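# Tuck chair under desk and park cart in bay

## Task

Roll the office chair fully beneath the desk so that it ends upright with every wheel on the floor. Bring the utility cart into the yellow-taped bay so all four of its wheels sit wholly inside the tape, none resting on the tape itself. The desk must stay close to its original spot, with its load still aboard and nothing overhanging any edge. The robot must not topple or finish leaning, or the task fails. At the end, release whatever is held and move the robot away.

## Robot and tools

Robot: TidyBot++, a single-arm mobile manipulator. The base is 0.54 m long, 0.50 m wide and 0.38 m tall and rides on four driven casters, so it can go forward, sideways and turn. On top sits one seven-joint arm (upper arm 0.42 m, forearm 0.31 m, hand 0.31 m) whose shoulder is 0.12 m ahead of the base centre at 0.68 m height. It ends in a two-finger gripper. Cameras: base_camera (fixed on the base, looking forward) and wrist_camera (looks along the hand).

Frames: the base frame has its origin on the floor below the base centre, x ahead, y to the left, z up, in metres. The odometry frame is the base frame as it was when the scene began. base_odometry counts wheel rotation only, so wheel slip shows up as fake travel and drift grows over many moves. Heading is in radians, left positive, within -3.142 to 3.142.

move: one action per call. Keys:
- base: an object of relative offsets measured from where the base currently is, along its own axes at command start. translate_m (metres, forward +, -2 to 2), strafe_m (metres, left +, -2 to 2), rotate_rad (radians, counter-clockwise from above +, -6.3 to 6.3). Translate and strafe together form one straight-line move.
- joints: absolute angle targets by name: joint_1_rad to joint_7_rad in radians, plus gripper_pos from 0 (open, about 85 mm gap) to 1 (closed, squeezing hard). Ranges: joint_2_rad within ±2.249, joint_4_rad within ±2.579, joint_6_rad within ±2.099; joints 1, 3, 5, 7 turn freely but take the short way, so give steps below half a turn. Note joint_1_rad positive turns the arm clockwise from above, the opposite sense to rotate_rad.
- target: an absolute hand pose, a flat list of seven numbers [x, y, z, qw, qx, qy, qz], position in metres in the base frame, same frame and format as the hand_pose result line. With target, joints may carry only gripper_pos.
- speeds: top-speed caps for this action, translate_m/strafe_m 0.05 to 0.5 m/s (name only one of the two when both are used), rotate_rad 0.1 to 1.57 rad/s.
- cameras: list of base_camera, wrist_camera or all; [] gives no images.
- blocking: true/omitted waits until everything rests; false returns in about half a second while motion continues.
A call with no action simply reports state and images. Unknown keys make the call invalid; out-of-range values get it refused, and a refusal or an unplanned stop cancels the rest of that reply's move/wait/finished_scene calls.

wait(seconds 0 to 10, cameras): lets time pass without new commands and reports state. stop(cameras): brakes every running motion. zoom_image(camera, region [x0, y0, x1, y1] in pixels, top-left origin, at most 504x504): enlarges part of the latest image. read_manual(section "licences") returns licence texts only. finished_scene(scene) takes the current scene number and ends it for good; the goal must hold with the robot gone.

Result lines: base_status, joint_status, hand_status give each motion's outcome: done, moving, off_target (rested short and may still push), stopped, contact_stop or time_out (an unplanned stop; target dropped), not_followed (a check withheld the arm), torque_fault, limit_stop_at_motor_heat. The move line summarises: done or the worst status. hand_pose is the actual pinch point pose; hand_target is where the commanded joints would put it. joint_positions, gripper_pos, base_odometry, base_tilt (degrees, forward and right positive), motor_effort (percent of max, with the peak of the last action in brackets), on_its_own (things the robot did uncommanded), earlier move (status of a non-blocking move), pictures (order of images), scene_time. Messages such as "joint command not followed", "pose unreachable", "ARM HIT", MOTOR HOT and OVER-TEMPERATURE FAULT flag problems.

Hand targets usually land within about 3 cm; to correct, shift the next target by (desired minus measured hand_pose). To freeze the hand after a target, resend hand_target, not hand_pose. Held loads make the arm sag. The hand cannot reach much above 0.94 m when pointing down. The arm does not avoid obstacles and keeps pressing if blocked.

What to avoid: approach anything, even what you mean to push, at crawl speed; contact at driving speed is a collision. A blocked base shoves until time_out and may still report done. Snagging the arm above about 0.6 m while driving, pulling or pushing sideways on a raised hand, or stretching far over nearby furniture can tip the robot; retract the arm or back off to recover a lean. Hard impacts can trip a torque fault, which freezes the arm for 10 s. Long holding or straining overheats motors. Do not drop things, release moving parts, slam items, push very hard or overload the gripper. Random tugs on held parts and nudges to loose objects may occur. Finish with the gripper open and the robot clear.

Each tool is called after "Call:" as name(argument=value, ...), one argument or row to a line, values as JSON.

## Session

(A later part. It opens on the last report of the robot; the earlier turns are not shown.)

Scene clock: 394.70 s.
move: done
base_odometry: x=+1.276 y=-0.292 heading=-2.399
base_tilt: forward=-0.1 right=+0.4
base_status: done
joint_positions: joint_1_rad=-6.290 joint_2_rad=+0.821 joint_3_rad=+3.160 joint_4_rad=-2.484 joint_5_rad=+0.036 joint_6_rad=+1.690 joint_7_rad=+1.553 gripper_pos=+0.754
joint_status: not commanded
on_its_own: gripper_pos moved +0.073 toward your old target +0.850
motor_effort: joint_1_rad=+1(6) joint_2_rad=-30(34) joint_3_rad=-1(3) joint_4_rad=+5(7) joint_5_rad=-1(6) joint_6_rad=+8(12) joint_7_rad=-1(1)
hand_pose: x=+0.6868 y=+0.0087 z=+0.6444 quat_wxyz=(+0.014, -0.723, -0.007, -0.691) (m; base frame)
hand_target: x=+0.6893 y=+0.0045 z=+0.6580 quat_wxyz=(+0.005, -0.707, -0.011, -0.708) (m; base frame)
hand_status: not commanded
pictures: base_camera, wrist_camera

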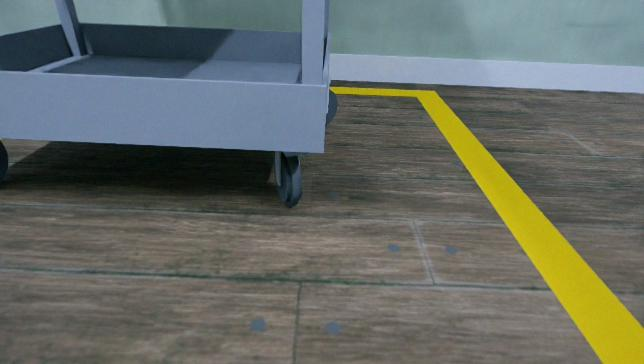

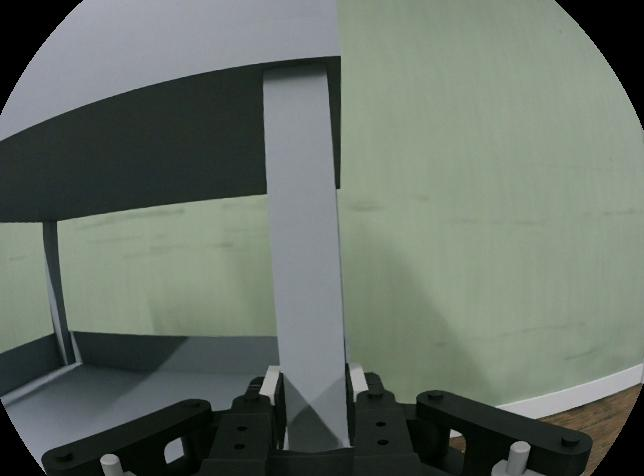

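Call:
move(
  base={"strafe_m":-0.15},
  speeds={"strafe_m":0.06},
)

Scene clock: 403.87 s.
move: done
base_odometry: x=+1.175 y=-0.181 heading=-2.399
base_tilt: forward=-0.1 right=+0.5
base_status: done
joint_positions: joint_1_rad=-6.315 joint_2_rad=+0.822 joint_3_rad=+3.142 joint_4_rad=-2.484 joint_5_rad=+0.069 joint_6_rad=+1.691 joint_7_rad=+1.553 gripper_pos=+0.755
joint_status: not commanded
motor_effort: joint_1_rad=+8(12) joint_2_rad=-31(34) joint_3_rad=+3(6) joint_4_rad=+5(7) joint_5_rad=-9(13) joint_6_rad=+9(11) joint_7_rad=-2(5)
hand_pose: x=+0.6851 y=+0.0407 z=+0.6443 quat_wxyz=(+0.044, -0.722, -0.026, -0.690) (m; base frame)
hand_target: x=+0.6893 y=+0.0045 z=+0.6580 quat_wxyz=(+0.005, -0.707, -0.011, -0.708) (m; base frame)
hand_status: not commanded
pictures: base_camera, wrist_camera

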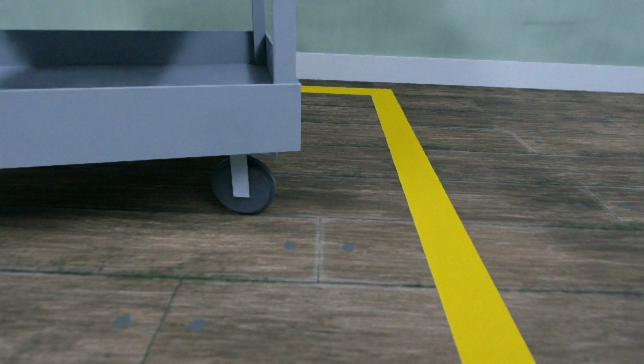

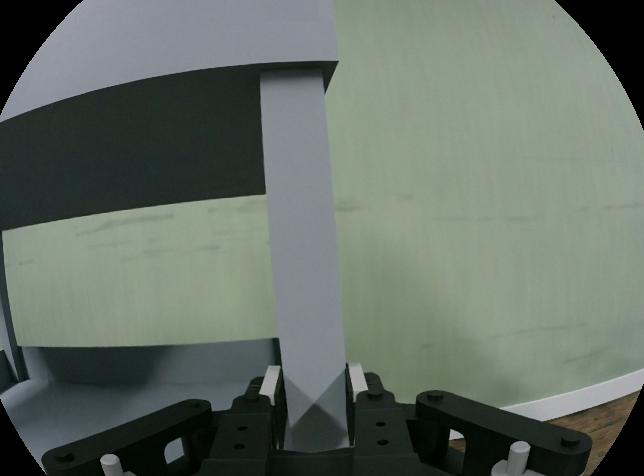

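Call:
move(
  joints={"gripper_pos":0.2},
  cameras=[],
)

Call:
move(
  base={"translate_m":-0.45},
  speeds={"translate_m":0.2},
)

Call:
move(
  joints={"joint_1_rad":1.3,"joint_2_rad":-0.35,"joint_4_rad":-2.53,"joint_6_rad":0.3},
)

Scene clock: 412.00 s.
move: done
base_odometry: x=+1.175 y=-0.181 heading=-2.399
base_tilt: forward=-0.1 right=+0.5
base_status: not commanded
joint_positions: joint_1_rad=-6.297 joint_2_rad=+0.822 joint_3_rad=+3.155 joint_4_rad=-2.484 joint_5_rad=+0.052 joint_6_rad=+1.691 joint_7_rad=+1.553 gripper_pos=+0.200
joint_status: all done
motor_effort: joint_1_rad=+1(8) joint_2_rad=-30(32) joint_3_rad=-1(3) joint_4_rad=+3(5) joint_5_rad=+0(9) joint_6_rad=+8(10) joint_7_rad=+1(3)
hand_pose: x=+0.6864 y=+0.0196 z=+0.6440 quat_wxyz=(+0.025, -0.723, -0.014, -0.691) (m; base frame)
hand_target: x=+0.6893 y=+0.0045 z=+0.6580 quat_wxyz=(+0.005, -0.707, -0.011, -0.708) (m; base frame)
hand_status: not commanded
pictures: none
No camera images: "cameras" was empty.

Scene clock: 414.90 s.
move: done
base_odometry: x=+1.507 y=+0.123 heading=-2.399
base_tilt: forward=-0.1 right=+0.5
base_status: done
joint_positions: joint_1_rad=-6.297 joint_2_rad=+0.823 joint_3_rad=+3.155 joint_4_rad=-2.483 joint_5_rad=+0.052 joint_6_rad=+1.691 joint_7_rad=+1.553 gripper_pos=+0.200
joint_status: not commanded
motor_effort: joint_1_rad=+0(1) joint_2_rad=-29(33) joint_3_rad=-1(2) joint_4_rad=+3(5) joint_5_rad=+0(1) joint_6_rad=+8(9) joint_7_rad=+0(1)
hand_pose: x=+0.6865 y=+0.0196 z=+0.6437 quat_wxyz=(+0.025, -0.723, -0.014, -0.691) (m; base frame)
hand_target: x=+0.6893 y=+0.0045 z=+0.6580 quat_wxyz=(+0.005, -0.707, -0.011, -0.708) (m; base frame)
hand_status: not commanded
pictures: base_camera, wrist_camera

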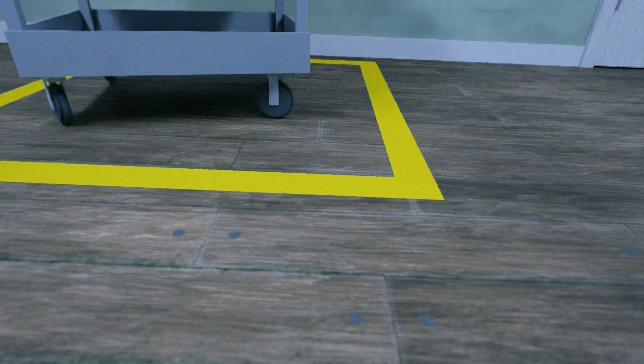

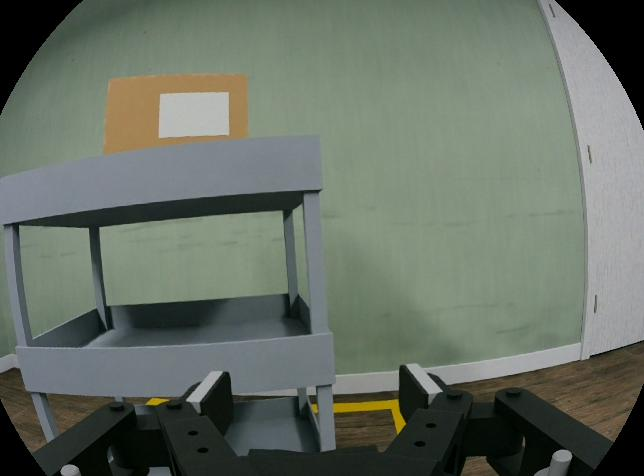

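Scene clock: 417.83 s.
move: done
base_odometry: x=+1.507 y=+0.123 heading=-2.399
base_tilt: forward=-0.2 right=+0.5
base_status: not commanded
joint_positions: joint_1_rad=-5.006 joint_2_rad=-0.337 joint_3_rad=+3.159 joint_4_rad=-2.511 joint_5_rad=+0.052 joint_6_rad=+0.337 joint_7_rad=+1.553 gripper_pos=+0.200
joint_status: all done
motor_effort: joint_1_rad=+0(3) joint_2_rad=-8(32) joint_3_rad=+0(2) joint_4_rad=+19(20) joint_5_rad=+0(1) joint_6_rad=+8(9) joint_7_rad=+0(1)
hand_pose: x=+0.2395 y=-0.4026 z=+0.8185 quat_wxyz=(-0.366, -0.644, +0.466, -0.484) (m; base frame)
hand_target: x=+0.2247 y=-0.3964 z=+0.8025 quat_wxyz=(-0.364, -0.648, +0.483, -0.464) (m; base frame)
hand_status: not commanded
pictures: base_camera, wrist_camera

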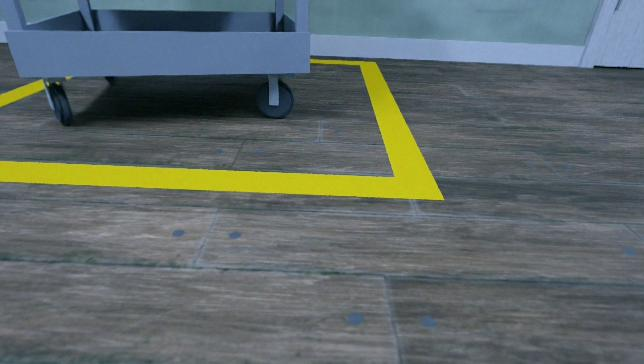

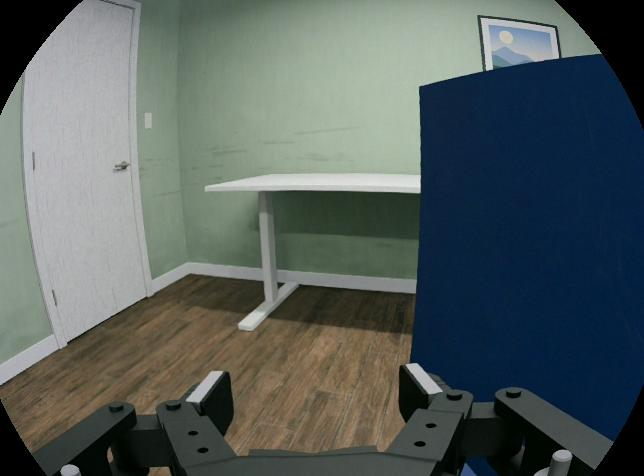

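Call:
move(
  base={"translate_m":-0.274,"strafe_m":0.278},
  cameras=[],
)

Call:
move(
  base={"rotate_rad":-1.19},
  joints={"joint_1_rad":0},
)

Scene clock: 436.90 s.
move: done
base_odometry: x=+1.896 y=+0.104 heading=-2.399
base_tilt: forward=-0.1 right=+0.4
base_status: done
joint_positions: joint_1_rad=-5.005 joint_2_rad=-0.345 joint_3_rad=+3.159 joint_4_rad=-2.515 joint_5_rad=+0.052 joint_6_rad=+0.333 joint_7_rad=+1.553 gripper_pos=+0.200
joint_status: not commanded
motor_effort: joint_1_rad=+0(1) joint_2_rad=-6(9) joint_3_rad=+0(1) joint_4_rad=+19(20) joint_5_rad=+0(1) joint_6_rad=+8(9) joint_7_rad=+0(1)
hand_pose: x=+0.2383 y=-0.4003 z=+0.8182 quat_wxyz=(-0.366, -0.644, +0.467, -0.484) (m; base frame)
hand_target: x=+0.2247 y=-0.3964 z=+0.8025 quat_wxyz=(-0.364, -0.648, +0.483, -0.464) (m; base frame)
hand_status: not commanded
pictures: none
No camera images: "cameras" was empty.

Scene clock: 439.47 s.
move: done
base_odometry: x=+1.897 y=+0.104 heading=+2.695
base_tilt: forward=-0.1 right=+0.5
base_status: done
joint_positions: joint_1_rad=-6.260 joint_2_rad=-0.345 joint_3_rad=+3.161 joint_4_rad=-2.515 joint_5_rad=+0.052 joint_6_rad=+0.333 joint_7_rad=+1.553 gripper_pos=+0.200
joint_status: all done
motor_effort: joint_1_rad=+0(1) joint_2_rad=-6(8) joint_3_rad=+0(2) joint_4_rad=+19(20) joint_5_rad=+0(1) joint_6_rad=+8(9) joint_7_rad=+1(1)
hand_pose: x=+0.5366 y=-0.0114 z=+0.8182 quat_wxyz=(-0.013, -0.795, +0.001, -0.606) (m; base frame)
hand_target: x=+0.5293 y=-0.0042 z=+0.8025 quat_wxyz=(-0.009, -0.808, -0.008, -0.590) (m; base frame)
hand_status: not commanded
pictures: base_camera, wrist_camera

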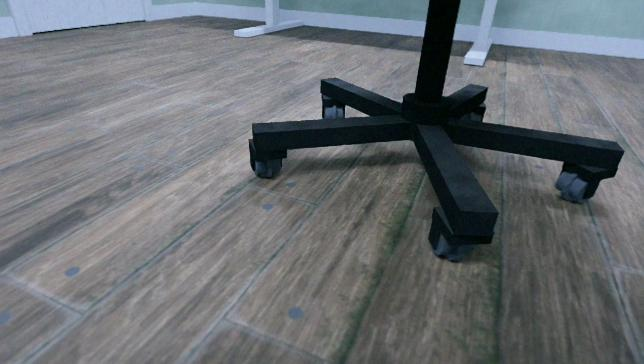

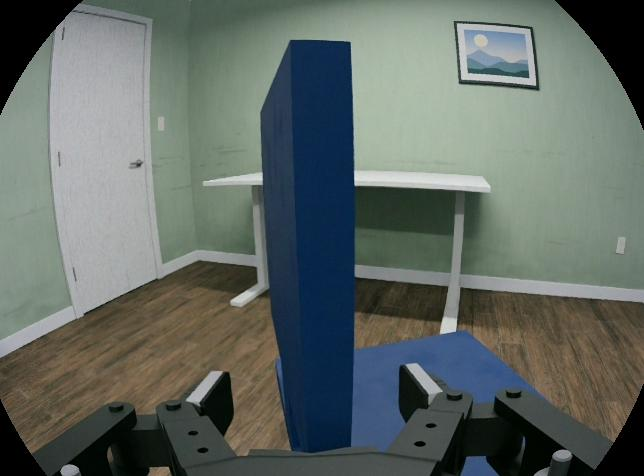

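Call:
move(
  base={"strafe_m":0.15},
  joints={"gripper_pos":1},
  cameras=[],
)

Call:
move(
  base={"translate_m":0.29},
  speeds={"translate_m":0.15},
  cameras=["wrist_camera"],
)

Call:
move(
  base={"strafe_m":-0.35},
  speeds={"strafe_m":0.08},
)

Scene clock: 473.43 s.
move: done
base_odometry: x=+1.832 y=-0.032 heading=+2.694
base_tilt: forward=-0.1 right=+0.5
base_status: done
joint_positions: joint_1_rad=-6.264 joint_2_rad=-0.345 joint_3_rad=+3.161 joint_4_rad=-2.515 joint_5_rad=+0.052 joint_6_rad=+0.333 joint_7_rad=+1.553 gripper_pos=+0.999
joint_status: all done
motor_effort: joint_1_rad=+0(1) joint_2_rad=-7(7) joint_3_rad=+0(2) joint_4_rad=+19(19) joint_5_rad=+0(1) joint_6_rad=+8(9) joint_7_rad=+1(1)
hand_pose: x=+0.5366 y=-0.0100 z=+0.8182 quat_wxyz=(-0.012, -0.795, -0.001, -0.606) (m; base frame)
hand_target: x=+0.5293 y=-0.0042 z=+0.8025 quat_wxyz=(-0.009, -0.808, -0.008, -0.590) (m; base frame)
hand_status: not commanded
pictures: none
No camera images: "cameras" was empty.

Scene clock: 476.00 s.
move: done
base_odometry: x=+1.570 y=+0.094 heading=+2.695
base_tilt: forward=+0.0 right=+0.5
base_status: done
joint_positions: joint_1_rad=-6.264 joint_2_rad=-0.346 joint_3_rad=+3.161 joint_4_rad=-2.516 joint_5_rad=+0.052 joint_6_rad=+0.332 joint_7_rad=+1.553 gripper_pos=+0.999
joint_status: not commanded
motor_effort: joint_1_rad=+0(1) joint_2_rad=-7(8) joint_3_rad=+0(1) joint_4_rad=+19(21) joint_5_rad=+0(1) joint_6_rad=+8(9) joint_7_rad=+0(1)
hand_pose: x=+0.5362 y=-0.0099 z=+0.8183 quat_wxyz=(-0.012, -0.795, -0.001, -0.607) (m; base frame)
hand_target: x=+0.5293 y=-0.0042 z=+0.8025 quat_wxyz=(-0.009, -0.808, -0.008, -0.590) (m; base frame)
hand_status: not commanded
pictures: wrist_camera

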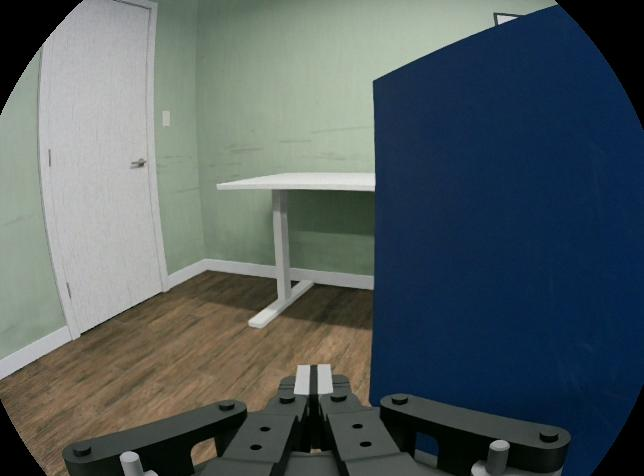

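Scene clock: 480.93 s.
move: done
base_odometry: x=+1.721 y=+0.409 heading=+2.695
base_tilt: forward=-0.1 right=+0.4
base_status: done
joint_positions: joint_1_rad=-6.325 joint_2_rad=-0.364 joint_3_rad=+3.115 joint_4_rad=-2.531 joint_5_rad=+0.052 joint_6_rad=+0.331 joint_7_rad=+1.553 gripper_pos=+0.999
joint_status: not commanded
motor_effort: joint_1_rad=+7(13) joint_2_rad=-1(8) joint_3_rad=+7(13) joint_4_rad=+21(23) joint_5_rad=-3(5) joint_6_rad=+7(9) joint_7_rad=+0(1)
hand_pose: x=+0.5279 y=+0.0349 z=+0.8166 quat_wxyz=(+0.013, -0.793, -0.047, -0.607) (m; base frame)
hand_target: x=+0.5293 y=-0.0042 z=+0.8025 quat_wxyz=(-0.009, -0.808, -0.008, -0.590) (m; base frame)
hand_status: not commanded
pictures: base_camera, wrist_camera

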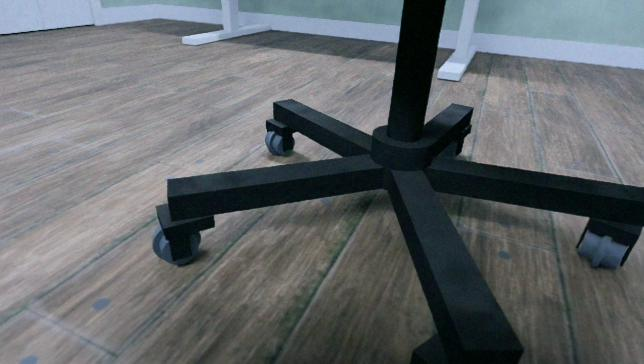

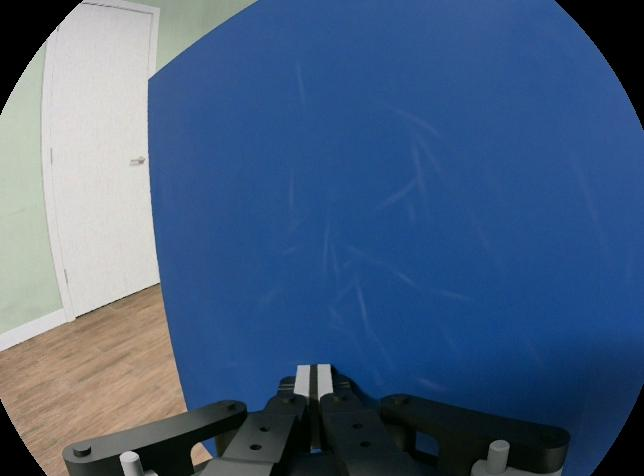

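Call:
move(
  base={"translate_m":-0.3},
  speeds={"translate_m":0.2},
  cameras=["wrist_camera"],
)

Call:
move(
  base={"rotate_rad":-0.085},
  joints={"joint_1_rad":3.1},
  cameras=[],
)

Call:
move(
  base={"translate_m":0.25,"strafe_m":-0.015},
  speeds={"translate_m":0.1},
  cameras=["base_camera"],
)

Scene clock: 504.33 s.
move: done
base_odometry: x=+1.992 y=+0.280 heading=+2.695
base_tilt: forward=-0.1 right=+0.5
base_status: done
joint_positions: joint_1_rad=-6.299 joint_2_rad=-0.351 joint_3_rad=+3.155 joint_4_rad=-2.531 joint_5_rad=+0.052 joint_6_rad=+0.330 joint_7_rad=+1.553 gripper_pos=+0.999
joint_status: not commanded
motor_effort: joint_1_rad=+0(7) joint_2_rad=-6(9) joint_3_rad=+0(6) joint_4_rad=+19(20) joint_5_rad=+0(3) joint_6_rad=+8(9) joint_7_rad=+1(1)
hand_pose: x=+0.5314 y=+0.0071 z=+0.8111 quat_wxyz=(+0.000, -0.799, -0.017, -0.602) (m; base frame)
hand_target: x=+0.5293 y=-0.0042 z=+0.8025 quat_wxyz=(-0.009, -0.808, -0.008, -0.590) (m; base frame)
hand_status: not commanded
pictures: wrist_camera

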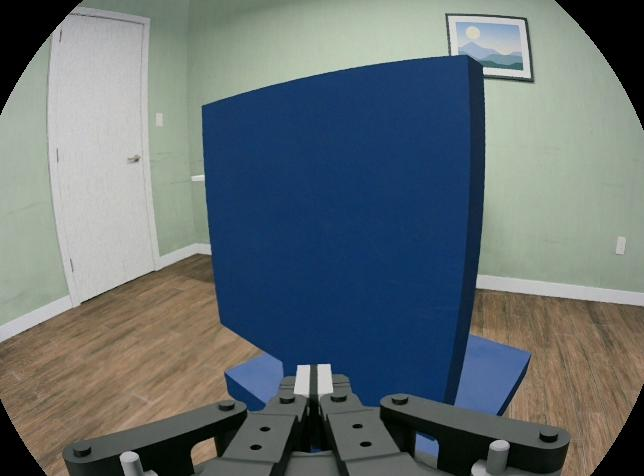

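Scene clock: 508.23 s.
move: done
base_odometry: x=+1.992 y=+0.280 heading=+2.610
base_tilt: forward=-0.1 right=+0.4
base_status: done
joint_positions: joint_1_rad=-3.206 joint_2_rad=-0.351 joint_3_rad=+3.158 joint_4_rad=-2.531 joint_5_rad=+0.052 joint_6_rad=+0.330 joint_7_rad=+1.553 gripper_pos=+0.999
joint_status: all done
motor_effort: joint_1_rad=+0(2) joint_2_rad=-5(7) joint_3_rad=+0(2) joint_4_rad=+19(19) joint_5_rad=+0(1) joint_6_rad=+8(9) joint_7_rad=+0(1)
hand_pose: x=-0.2927 y=-0.0261 z=+0.8111 quat_wxyz=(-0.601, -0.036, +0.798, -0.014) (m; base frame)
hand_target: x=-0.2911 y=-0.0128 z=+0.8025 quat_wxyz=(-0.590, -0.024, +0.807, -0.003) (m; base frame)
hand_status: not commanded
pictures: none
No camera images: "cameras" was empty.

Scene clock: 511.27 s.
move: done
base_odometry: x=+1.784 y=+0.420 heading=+2.609
base_tilt: forward=-0.1 right=+0.5
base_status: done
joint_positions: joint_1_rad=-3.206 joint_2_rad=-0.351 joint_3_rad=+3.158 joint_4_rad=-2.531 joint_5_rad=+0.052 joint_6_rad=+0.330 joint_7_rad=+1.553 gripper_pos=+0.999
joint_status: not commanded
motor_effort: joint_1_rad=+0(1) joint_2_rad=-6(9) joint_3_rad=+0(1) joint_4_rad=+19(20) joint_5_rad=+0(1) joint_6_rad=+8(9) joint_7_rad=+0(1)
hand_pose: x=-0.2927 y=-0.0260 z=+0.8109 quat_wxyz=(-0.601, -0.035, +0.798, -0.014) (m; base frame)
hand_target: x=-0.2911 y=-0.0128 z=+0.8025 quat_wxyz=(-0.590, -0.024, +0.807, -0.003) (m; base frame)
hand_status: not commanded
pictures: base_camera

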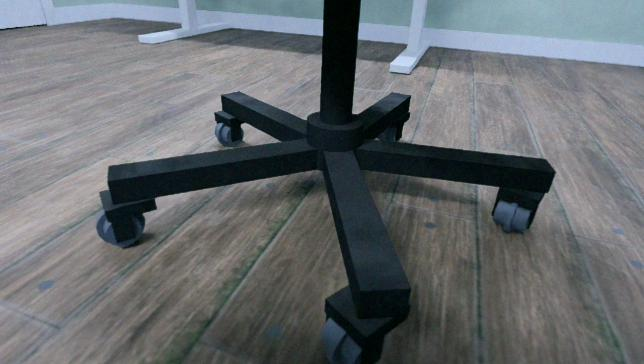

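Call:
move(
  base={"rotate_rad":0.13},
  cameras=[],
)

Call:
move(
  base={"strafe_m":-0.08},
  cameras=[],
)

Call:
move(
  base={"translate_m":0.3},
  speeds={"translate_m":0.06},
  cameras=["base_camera"],
)

Call:
move(
  base={"translate_m":0.4},
  speeds={"translate_m":0.08},
  cameras=["base_camera"],
)

Scene clock: 541.97 s.
move: done
base_odometry: x=+1.784 y=+0.420 heading=+2.739
base_tilt: forward=-0.1 right=+0.4
base_status: done
joint_positions: joint_1_rad=-3.204 joint_2_rad=-0.351 joint_3_rad=+3.158 joint_4_rad=-2.531 joint_5_rad=+0.052 joint_6_rad=+0.330 joint_7_rad=+1.553 gripper_pos=+0.999
joint_status: not commanded
motor_effort: joint_1_rad=+0(1) joint_2_rad=-5(7) joint_3_rad=+0(1) joint_4_rad=+19(20) joint_5_rad=+0(0) joint_6_rad=+8(9) joint_7_rad=+0(1)
hand_pose: x=-0.2928 y=-0.0251 z=+0.8109 quat_wxyz=(-0.601, -0.035, +0.798, -0.014) (m; base frame)
hand_target: x=-0.2911 y=-0.0128 z=+0.8025 quat_wxyz=(-0.590, -0.024, +0.807, -0.003) (m; base frame)
hand_status: not commanded
pictures: none
No camera images: "cameras" was empty.

Scene clock: 543.10 s.
move: done
base_odometry: x=+1.815 y=+0.493 heading=+2.740
base_tilt: forward=-0.1 right=+0.4
base_status: done
joint_positions: joint_1_rad=-3.203 joint_2_rad=-0.351 joint_3_rad=+3.159 joint_4_rad=-2.531 joint_5_rad=+0.052 joint_6_rad=+0.330 joint_7_rad=+1.553 gripper_pos=+0.999
joint_status: not commanded
motor_effort: joint_1_rad=+0(1) joint_2_rad=-6(7) joint_3_rad=+0(2) joint_4_rad=+19(19) joint_5_rad=+0(1) joint_6_rad=+8(9) joint_7_rad=+1(1)
hand_pose: x=-0.2928 y=-0.0246 z=+0.8109 quat_wxyz=(-0.601, -0.034, +0.798, -0.013) (m; base frame)
hand_target: x=-0.2911 y=-0.0128 z=+0.8025 quat_wxyz=(-0.590, -0.024, +0.807, -0.003) (m; base frame)
hand_status: not commanded
pictures: none
No camera images: "cameras" was empty.

Scene clock: 548.57 s.
move: done
base_odometry: x=+1.539 y=+0.611 heading=+2.740
base_tilt: forward=-0.2 right=+0.4
base_status: done
joint_positions: joint_1_rad=-3.203 joint_2_rad=-0.350 joint_3_rad=+3.159 joint_4_rad=-2.531 joint_5_rad=+0.052 joint_6_rad=+0.330 joint_7_rad=+1.553 gripper_pos=+0.999
joint_status: not commanded
motor_effort: joint_1_rad=+0(1) joint_2_rad=-7(10) joint_3_rad=+0(1) joint_4_rad=+18(20) joint_5_rad=+0(1) joint_6_rad=+8(9) joint_7_rad=+0(1)
hand_pose: x=-0.2928 y=-0.0246 z=+0.8108 quat_wxyz=(-0.601, -0.034, +0.798, -0.013) (m; base frame)
hand_target: x=-0.2911 y=-0.0128 z=+0.8025 quat_wxyz=(-0.590, -0.024, +0.807, -0.003) (m; base frame)
hand_status: not commanded
pictures: base_camera

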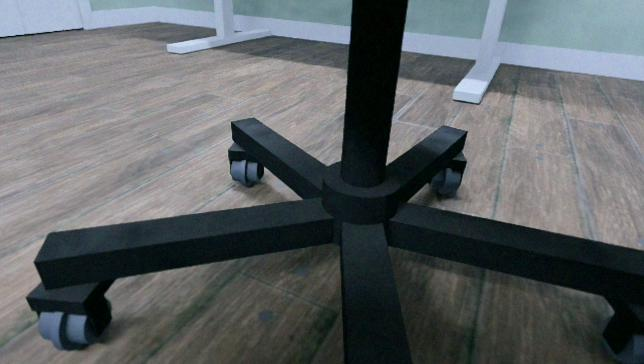

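Scene clock: 554.07 s.
move: done
base_odometry: x=+1.171 y=+0.767 heading=+2.740
base_tilt: forward=-0.1 right=+0.4
base_status: done
joint_positions: joint_1_rad=-3.203 joint_2_rad=-0.350 joint_3_rad=+3.159 joint_4_rad=-2.531 joint_5_rad=+0.052 joint_6_rad=+0.330 joint_7_rad=+1.553 gripper_pos=+0.999
joint_status: not commanded
motor_effort: joint_1_rad=+0(1) joint_2_rad=-6(8) joint_3_rad=+0(1) joint_4_rad=+19(20) joint_5_rad=+0(1) joint_6_rad=+7(9) joint_7_rad=+1(1)
hand_pose: x=-0.2928 y=-0.0246 z=+0.8106 quat_wxyz=(-0.601, -0.034, +0.798, -0.013) (m; base frame)
hand_target: x=-0.2911 y=-0.0128 z=+0.8025 quat_wxyz=(-0.590, -0.024, +0.807, -0.003) (m; base frame)
hand_status: not commanded
pictures: base_camera

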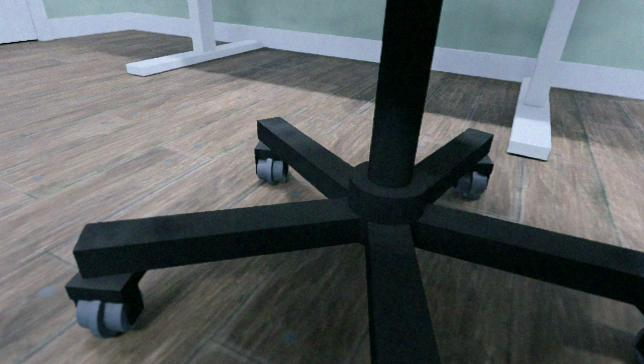

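Call:
move(
  base={"translate_m":-0.06},
  cameras=[],
)

Call:
move(
  base={"rotate_rad":0.1},
  cameras=[],
)

Call:
move(
  base={"strafe_m":-0.19},
  cameras=[],
)

Call:
move(
  base={"translate_m":0.45},
  speeds={"translate_m":0.07},
  cameras=["base_camera"],
)

Scene clock: 571.13 s.
move: done
base_odometry: x=+1.226 y=+0.744 heading=+2.740
base_tilt: forward=-0.1 right=+0.4
base_status: done
joint_positions: joint_1_rad=-3.203 joint_2_rad=-0.347 joint_3_rad=+3.159 joint_4_rad=-2.531 joint_5_rad=+0.052 joint_6_rad=+0.330 joint_7_rad=+1.553 gripper_pos=+0.999
joint_status: not commanded
motor_effort: joint_1_rad=+1(1) joint_2_rad=-6(9) joint_3_rad=+0(1) joint_4_rad=+19(20) joint_5_rad=+0(0) joint_6_rad=+8(9) joint_7_rad=+0(1)
hand_pose: x=-0.2932 y=-0.0246 z=+0.8094 quat_wxyz=(-0.600, -0.034, +0.799, -0.013) (m; base frame)
hand_target: x=-0.2911 y=-0.0128 z=+0.8025 quat_wxyz=(-0.590, -0.024, +0.807, -0.003) (m; base frame)
hand_status: not commanded
pictures: none
No camera images: "cameras" was empty.

Scene clock: 571.93 s.
move: done
base_odometry: x=+1.226 y=+0.744 heading=+2.840
base_tilt: forward=-0.1 right=+0.4
base_status: done
joint_positions: joint_1_rad=-3.202 joint_2_rad=-0.347 joint_3_rad=+3.159 joint_4_rad=-2.531 joint_5_rad=+0.052 joint_6_rad=+0.330 joint_7_rad=+1.553 gripper_pos=+0.999
joint_status: not commanded
motor_effort: joint_1_rad=+0(1) joint_2_rad=-5(8) joint_3_rad=+0(1) joint_4_rad=+19(19) joint_5_rad=+0(0) joint_6_rad=+8(9) joint_7_rad=+1(1)
hand_pose: x=-0.2932 y=-0.0243 z=+0.8094 quat_wxyz=(-0.600, -0.034, +0.799, -0.013) (m; base frame)
hand_target: x=-0.2911 y=-0.0128 z=+0.8025 quat_wxyz=(-0.590, -0.024, +0.807, -0.003) (m; base frame)
hand_status: not commanded
pictures: none
No camera images: "cameras" was empty.

Scene clock: 573.53 s.
move: done
base_odometry: x=+1.282 y=+0.925 heading=+2.841
base_tilt: forward=-0.1 right=+0.4
base_status: done
joint_positions: joint_1_rad=-3.202 joint_2_rad=-0.347 joint_3_rad=+3.159 joint_4_rad=-2.531 joint_5_rad=+0.052 joint_6_rad=+0.330 joint_7_rad=+1.553 gripper_pos=+0.999
joint_status: not commanded
motor_effort: joint_1_rad=+0(1) joint_2_rad=-6(7) joint_3_rad=+0(2) joint_4_rad=+19(19) joint_5_rad=+0(1) joint_6_rad=+8(9) joint_7_rad=+0(1)
hand_pose: x=-0.2932 y=-0.0239 z=+0.8094 quat_wxyz=(-0.600, -0.033, +0.799, -0.013) (m; base frame)
hand_target: x=-0.2911 y=-0.0128 z=+0.8025 quat_wxyz=(-0.590, -0.024, +0.807, -0.003) (m; base frame)
hand_status: not commanded
pictures: none
No camera images: "cameras" was empty.

Scene clock: 580.43 s.
move: done
base_odometry: x=+0.852 y=+1.059 heading=+2.841
base_tilt: forward=-0.1 right=+0.5
base_status: done
joint_positions: joint_1_rad=-3.202 joint_2_rad=-0.348 joint_3_rad=+3.159 joint_4_rad=-2.531 joint_5_rad=+0.052 joint_6_rad=+0.329 joint_7_rad=+1.553 gripper_pos=+0.999
joint_status: not commanded
motor_effort: joint_1_rad=+0(1) joint_2_rad=-6(9) joint_3_rad=+0(1) joint_4_rad=+18(20) joint_5_rad=+0(1) joint_6_rad=+9(9) joint_7_rad=+1(1)
hand_pose: x=-0.2931 y=-0.0239 z=+0.8096 quat_wxyz=(-0.600, -0.033, +0.799, -0.013) (m; base frame)
hand_target: x=-0.2911 y=-0.0128 z=+0.8025 quat_wxyz=(-0.590, -0.024, +0.807, -0.003) (m; base frame)
hand_status: not commanded
pictures: base_camera

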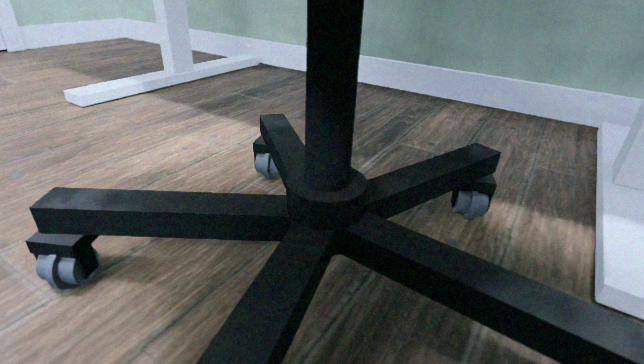

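Call:
move(
  base={"translate_m":0.3},
  speeds={"translate_m":0.06},
  cameras=["base_camera"],
)

Call:
move(
  base={"translate_m":-0.55},
  speeds={"translate_m":0.25},
  cameras=[],
)

Call:
move(
  joints={"joint_1_rad":0.0},
)

Scene clock: 597.87 s.
move: done
base_odometry: x=+0.565 y=+1.148 heading=+2.841
base_tilt: forward=-0.1 right=+0.4
base_status: done
joint_positions: joint_1_rad=-3.194 joint_2_rad=-0.347 joint_3_rad=+3.159 joint_4_rad=-2.531 joint_5_rad=+0.052 joint_6_rad=+0.329 joint_7_rad=+1.553 gripper_pos=+0.999
joint_status: not commanded
motor_effort: joint_1_rad=+0(2) joint_2_rad=-6(14) joint_3_rad=+0(2) joint_4_rad=+18(20) joint_5_rad=+0(1) joint_6_rad=+8(9) joint_7_rad=+0(1)
hand_pose: x=-0.2934 y=-0.0209 z=+0.8091 quat_wxyz=(-0.600, -0.030, +0.800, -0.011) (m; base frame)
hand_target: x=-0.2911 y=-0.0128 z=+0.8025 quat_wxyz=(-0.590, -0.024, +0.807, -0.003) (m; base frame)
hand_status: not commanded
pictures: base_camera

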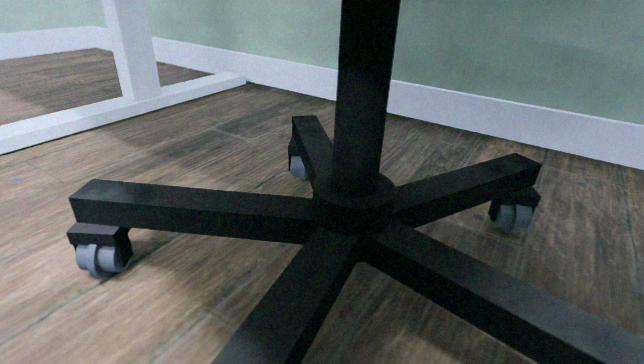

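Scene clock: 600.90 s.
move: done
base_odometry: x=+1.091 y=+0.985 heading=+2.841
base_tilt: forward=-0.1 right=+0.5
base_status: done
joint_positions: joint_1_rad=-3.194 joint_2_rad=-0.348 joint_3_rad=+3.159 joint_4_rad=-2.531 joint_5_rad=+0.052 joint_6_rad=+0.329 joint_7_rad=+1.553 gripper_pos=+0.999
joint_status: not commanded
motor_effort: joint_1_rad=+0(1) joint_2_rad=-6(9) joint_3_rad=+0(1) joint_4_rad=+18(20) joint_5_rad=+0(1) joint_6_rad=+8(9) joint_7_rad=+1(1)
hand_pose: x=-0.2933 y=-0.0209 z=+0.8094 quat_wxyz=(-0.600, -0.030, +0.800, -0.011) (m; base frame)
hand_target: x=-0.2911 y=-0.0128 z=+0.8025 quat_wxyz=(-0.590, -0.024, +0.807, -0.003) (m; base frame)
hand_status: not commanded
pictures: none
No camera images: "cameras" was empty.

Scene clock: 604.80 s.
move: done
base_odometry: x=+1.091 y=+0.985 heading=+2.841
base_tilt: forward=-0.1 right=+0.5
base_status: not commanded
joint_positions: joint_1_rad=-6.260 joint_2_rad=-0.348 joint_3_rad=+3.159 joint_4_rad=-2.531 joint_5_rad=+0.052 joint_6_rad=+0.329 joint_7_rad=+1.553 gripper_pos=+0.999
joint_status: all done
motor_effort: joint_1_rad=+0(2) joint_2_rad=-6(8) joint_3_rad=+0(1) joint_4_rad=+19(19) joint_5_rad=+0(1) joint_6_rad=+8(9) joint_7_rad=+1(1)
hand_pose: x=+0.5317 y=-0.0104 z=+0.8094 quat_wxyz=(-0.012, -0.800, +0.000, -0.600) (m; base frame)
hand_target: x=+0.5293 y=-0.0042 z=+0.8025 quat_wxyz=(-0.009, -0.808, -0.008, -0.590) (m; base frame)
hand_status: not commanded
pictures: base_camera, wrist_camera

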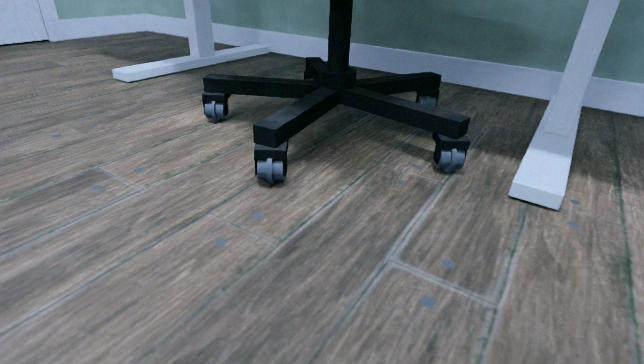

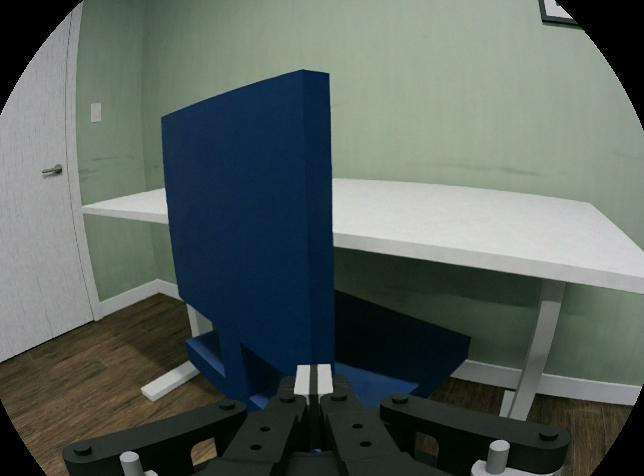

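Call:
move(
  base={"rotate_rad":-0.5},
  cameras=[],
)

Call:
move(
  base={"translate_m":0.03,"strafe_m":0.489},
)

Call:
move(
  base={"translate_m":0.22},
  speeds={"translate_m":0.06},
)

Scene clock: 635.67 s.
move: done
base_odometry: x=+1.091 y=+0.985 heading=+2.342
base_tilt: forward=-0.1 right=+0.4
base_status: done
joint_positions: joint_1_rad=-6.264 joint_2_rad=-0.348 joint_3_rad=+3.161 joint_4_rad=-2.531 joint_5_rad=+0.052 joint_6_rad=+0.329 joint_7_rad=+1.553 gripper_pos=+0.999
joint_status: not commanded
motor_effort: joint_1_rad=+0(1) joint_2_rad=-7(7) joint_3_rad=+0(1) joint_4_rad=+19(19) joint_5_rad=+0(1) joint_6_rad=+9(9) joint_7_rad=+0(1)
hand_pose: x=+0.5317 y=-0.0097 z=+0.8094 quat_wxyz=(-0.011, -0.800, -0.001, -0.600) (m; base frame)
hand_target: x=+0.5293 y=-0.0042 z=+0.8025 quat_wxyz=(-0.009, -0.808, -0.008, -0.590) (m; base frame)
hand_status: not commanded
pictures: none
No camera images: "cameras" was empty.

Scene clock: 637.77 s.
move: done
base_odometry: x=+0.719 y=+0.666 heading=+2.341
base_tilt: forward=+0.0 right=+0.4
base_status: done
joint_positions: joint_1_rad=-6.266 joint_2_rad=-0.348 joint_3_rad=+3.160 joint_4_rad=-2.531 joint_5_rad=+0.052 joint_6_rad=+0.329 joint_7_rad=+1.553 gripper_pos=+0.999
joint_status: not commanded
motor_effort: joint_1_rad=+0(1) joint_2_rad=-6(7) joint_3_rad=+0(2) joint_4_rad=+19(19) joint_5_rad=+0(1) joint_6_rad=+8(9) joint_7_rad=+0(1)
hand_pose: x=+0.5317 y=-0.0086 z=+0.8094 quat_wxyz=(-0.011, -0.800, -0.002, -0.600) (m; base frame)
hand_target: x=+0.5293 y=-0.0042 z=+0.8025 quat_wxyz=(-0.009, -0.808, -0.008, -0.590) (m; base frame)
hand_status: not commanded
pictures: base_camera, wrist_camera

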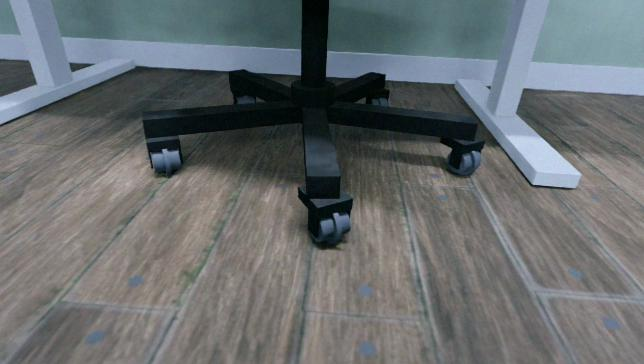

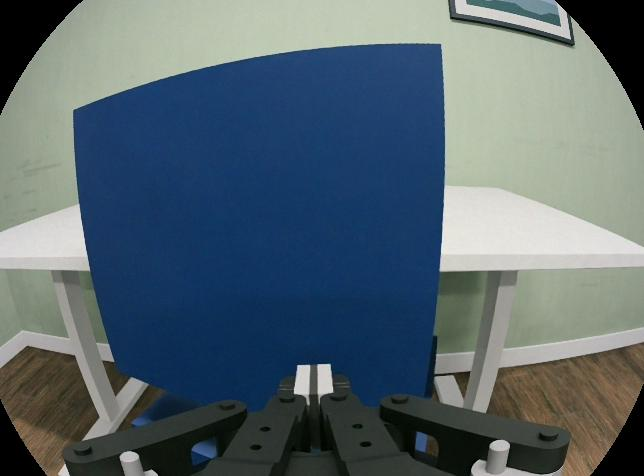

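Scene clock: 641.93 s.
move: done
base_odometry: x=+0.566 y=+0.823 heading=+2.341
base_tilt: forward=-0.2 right=+0.4
base_status: done
joint_positions: joint_1_rad=-6.266 joint_2_rad=-0.374 joint_3_rad=+3.161 joint_4_rad=-2.553 joint_5_rad=+0.052 joint_6_rad=+0.309 joint_7_rad=+1.553 gripper_pos=+0.999
joint_status: not commanded
motor_effort: joint_1_rad=-1(2) joint_2_rad=-1(7) joint_3_rad=-1(2) joint_4_rad=+21(27) joint_5_rad=+0(1) joint_6_rad=+9(12) joint_7_rad=+0(1)
hand_pose: x=+0.5208 y=-0.0089 z=+0.8024 quat_wxyz=(-0.011, -0.805, -0.001, -0.594) (m; base frame)
hand_target: x=+0.5293 y=-0.0042 z=+0.8025 quat_wxyz=(-0.009, -0.808, -0.008, -0.590) (m; base frame)
hand_status: not commanded
pictures: base_camera, wrist_camera

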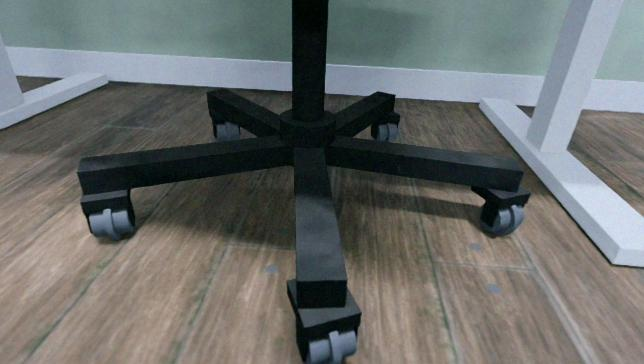

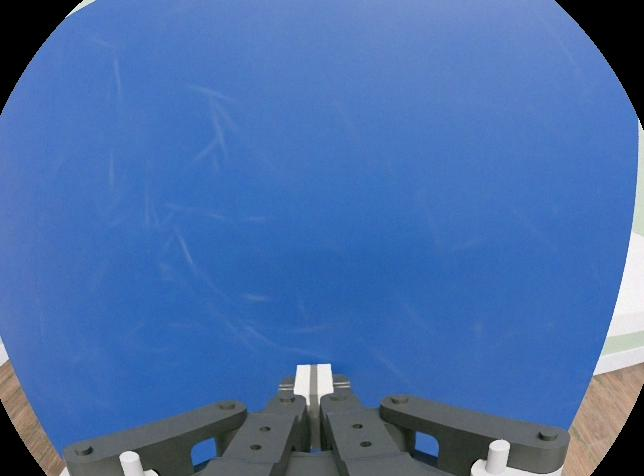

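Call:
move(
  base={"translate_m":0.08},
  speeds={"translate_m":0.06},
  cameras=[],
)

Call:
move(
  base={"translate_m":0.06},
  speeds={"translate_m":0.05},
)

Scene clock: 652.30 s.
move: done
base_odometry: x=+0.511 y=+0.880 heading=+2.341
base_tilt: forward=-0.1 right=+0.4
base_status: done
joint_positions: joint_1_rad=-6.265 joint_2_rad=-0.460 joint_3_rad=+3.182 joint_4_rad=-2.612 joint_5_rad=+0.052 joint_6_rad=+0.293 joint_7_rad=+1.553 gripper_pos=+0.999
joint_status: not commanded
motor_effort: joint_1_rad=-4(7) joint_2_rad=+17(21) joint_3_rad=-4(6) joint_4_rad=+32(37) joint_5_rad=+1(3) joint_6_rad=+12(14) joint_7_rad=+1(1)
hand_pose: x=+0.4934 y=-0.0162 z=+0.7979 quat_wxyz=(-0.013, -0.801, +0.010, -0.598) (m; base frame)
hand_target: x=+0.5293 y=-0.0042 z=+0.8025 quat_wxyz=(-0.009, -0.808, -0.008, -0.590) (m; base frame)
hand_status: not commanded
pictures: none
No camera images: "cameras" was empty.

Scene clock: 655.67 s.
move: time_out
base_odometry: x=+0.471 y=+0.921 heading=+2.344
base_tilt: forward=-0.1 right=+0.5
base_status: translate_m time_out (by the wheels' count: +0.057 of +0.060)
joint_positions: joint_1_rad=-6.271 joint_2_rad=-0.485 joint_3_rad=+3.157 joint_4_rad=-2.627 joint_5_rad=+0.052 joint_6_rad=+0.290 joint_7_rad=+1.553 gripper_pos=+0.999
joint_status: not commanded
motor_effort: joint_1_rad=+1(4) joint_2_rad=+24(28) joint_3_rad=+2(4) joint_4_rad=+33(40) joint_5_rad=+0(2) joint_6_rad=+10(14) joint_7_rad=+1(1)
hand_pose: x=+0.4864 y=-0.0043 z=+0.7975 quat_wxyz=(-0.009, -0.799, -0.005, -0.601) (m; base frame)
hand_target: x=+0.5293 y=-0.0042 z=+0.8025 quat_wxyz=(-0.009, -0.808, -0.008, -0.590) (m; base frame)
hand_status: not commanded
pictures: base_camera, wrist_camera

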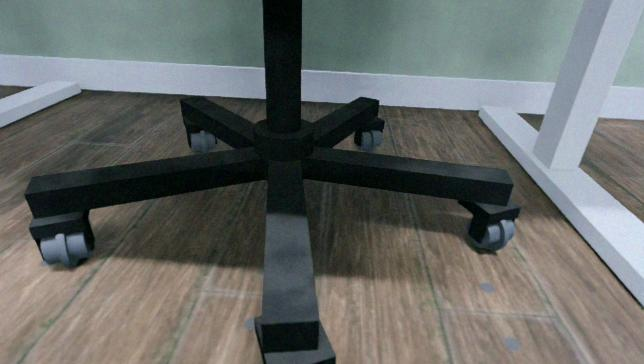

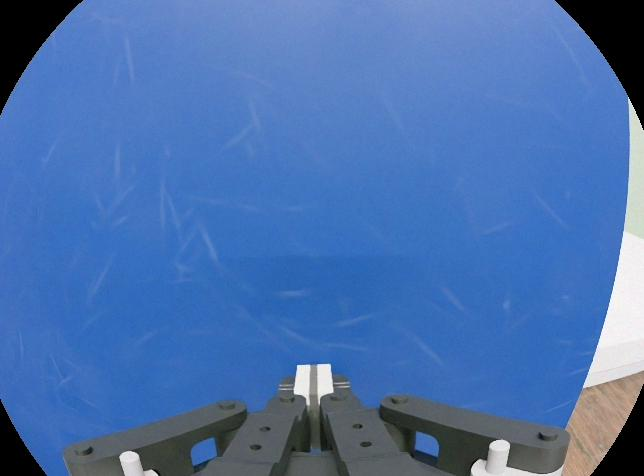

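Blocked against the desk edge. Back off and check.

Call:
move(
  base={"translate_m":-0.5},
  speeds={"translate_m":0.2},
)

Call:
move(
  base={"strafe_m":-0.5},
)

Scene clock: 662.43 s.
move: done
base_odometry: x=+0.821 y=+0.563 heading=+2.343
base_tilt: forward=-0.1 right=+0.4
base_status: done
joint_positions: joint_1_rad=-6.272 joint_2_rad=-0.347 joint_3_rad=+3.158 joint_4_rad=-2.545 joint_5_rad=+0.052 joint_6_rad=+0.290 joint_7_rad=+1.553 gripper_pos=+0.999
joint_status: not commanded
motor_effort: joint_1_rad=+0(2) joint_2_rad=-6(25) joint_3_rad=+0(3) joint_4_rad=+19(33) joint_5_rad=+0(1) joint_6_rad=+8(9) joint_7_rad=+1(1)
hand_pose: x=+0.5244 y=-0.0055 z=+0.7903 quat_wxyz=(-0.009, -0.816, -0.005, -0.578) (m; base frame)
hand_target: x=+0.5293 y=-0.0042 z=+0.8025 quat_wxyz=(-0.009, -0.808, -0.008, -0.590) (m; base frame)
hand_status: not commanded
pictures: base_camera, wrist_camera

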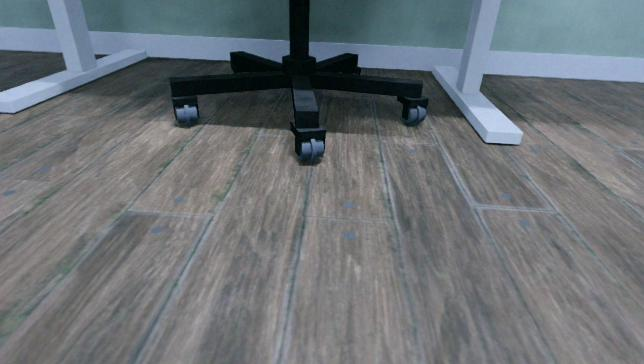

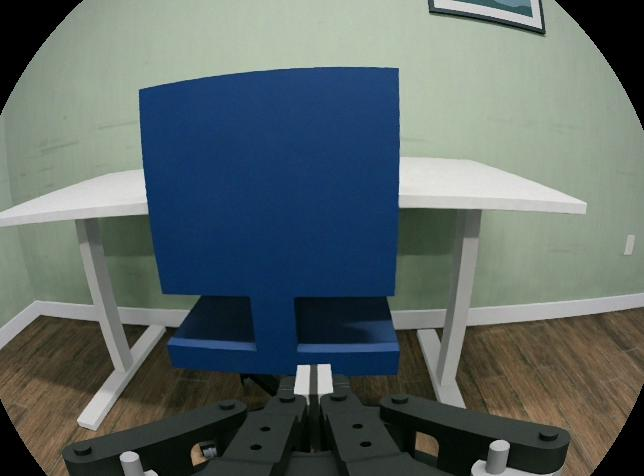

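Scene clock: 664.50 s.
move: done
base_odometry: x=+1.179 y=+0.912 heading=+2.343
base_tilt: forward=-0.1 right=+0.4
base_status: done
joint_positions: joint_1_rad=-6.272 joint_2_rad=-0.347 joint_3_rad=+3.163 joint_4_rad=-2.545 joint_5_rad=+0.052 joint_6_rad=+0.290 joint_7_rad=+1.553 gripper_pos=+0.999
joint_status: not commanded
motor_effort: joint_1_rad=+0(1) joint_2_rad=-6(7) joint_3_rad=+0(2) joint_4_rad=+18(19) joint_5_rad=+0(1) joint_6_rad=+7(9) joint_7_rad=+0(1)
hand_pose: x=+0.5244 y=-0.0074 z=+0.7903 quat_wxyz=(-0.009, -0.816, -0.003, -0.578) (m; base frame)
hand_target: x=+0.5293 y=-0.0042 z=+0.8025 quat_wxyz=(-0.009, -0.808, -0.008, -0.590) (m; base frame)
hand_status: not commanded
pictures: base_camera, wrist_camera

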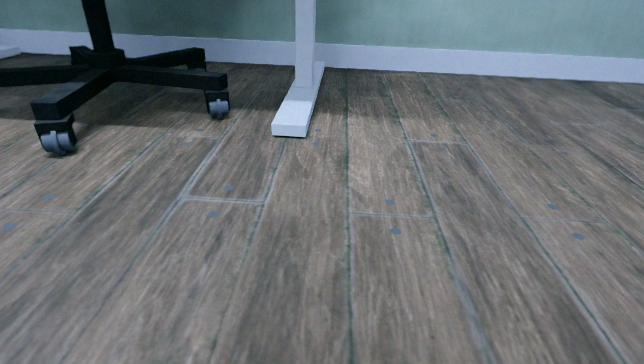

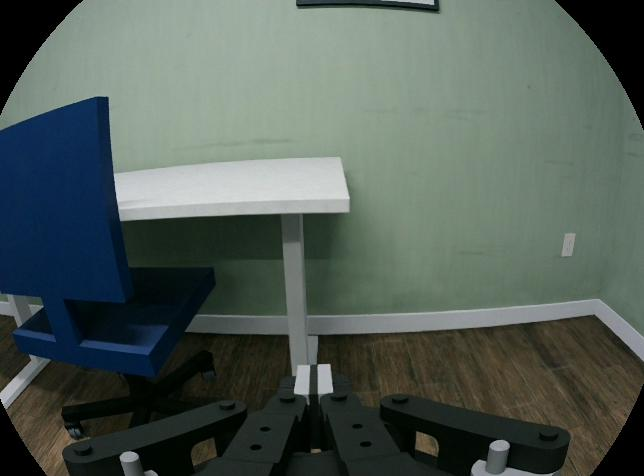

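Call:
finished_scene(
  scene=2,
)

The scene is finished: the task was done.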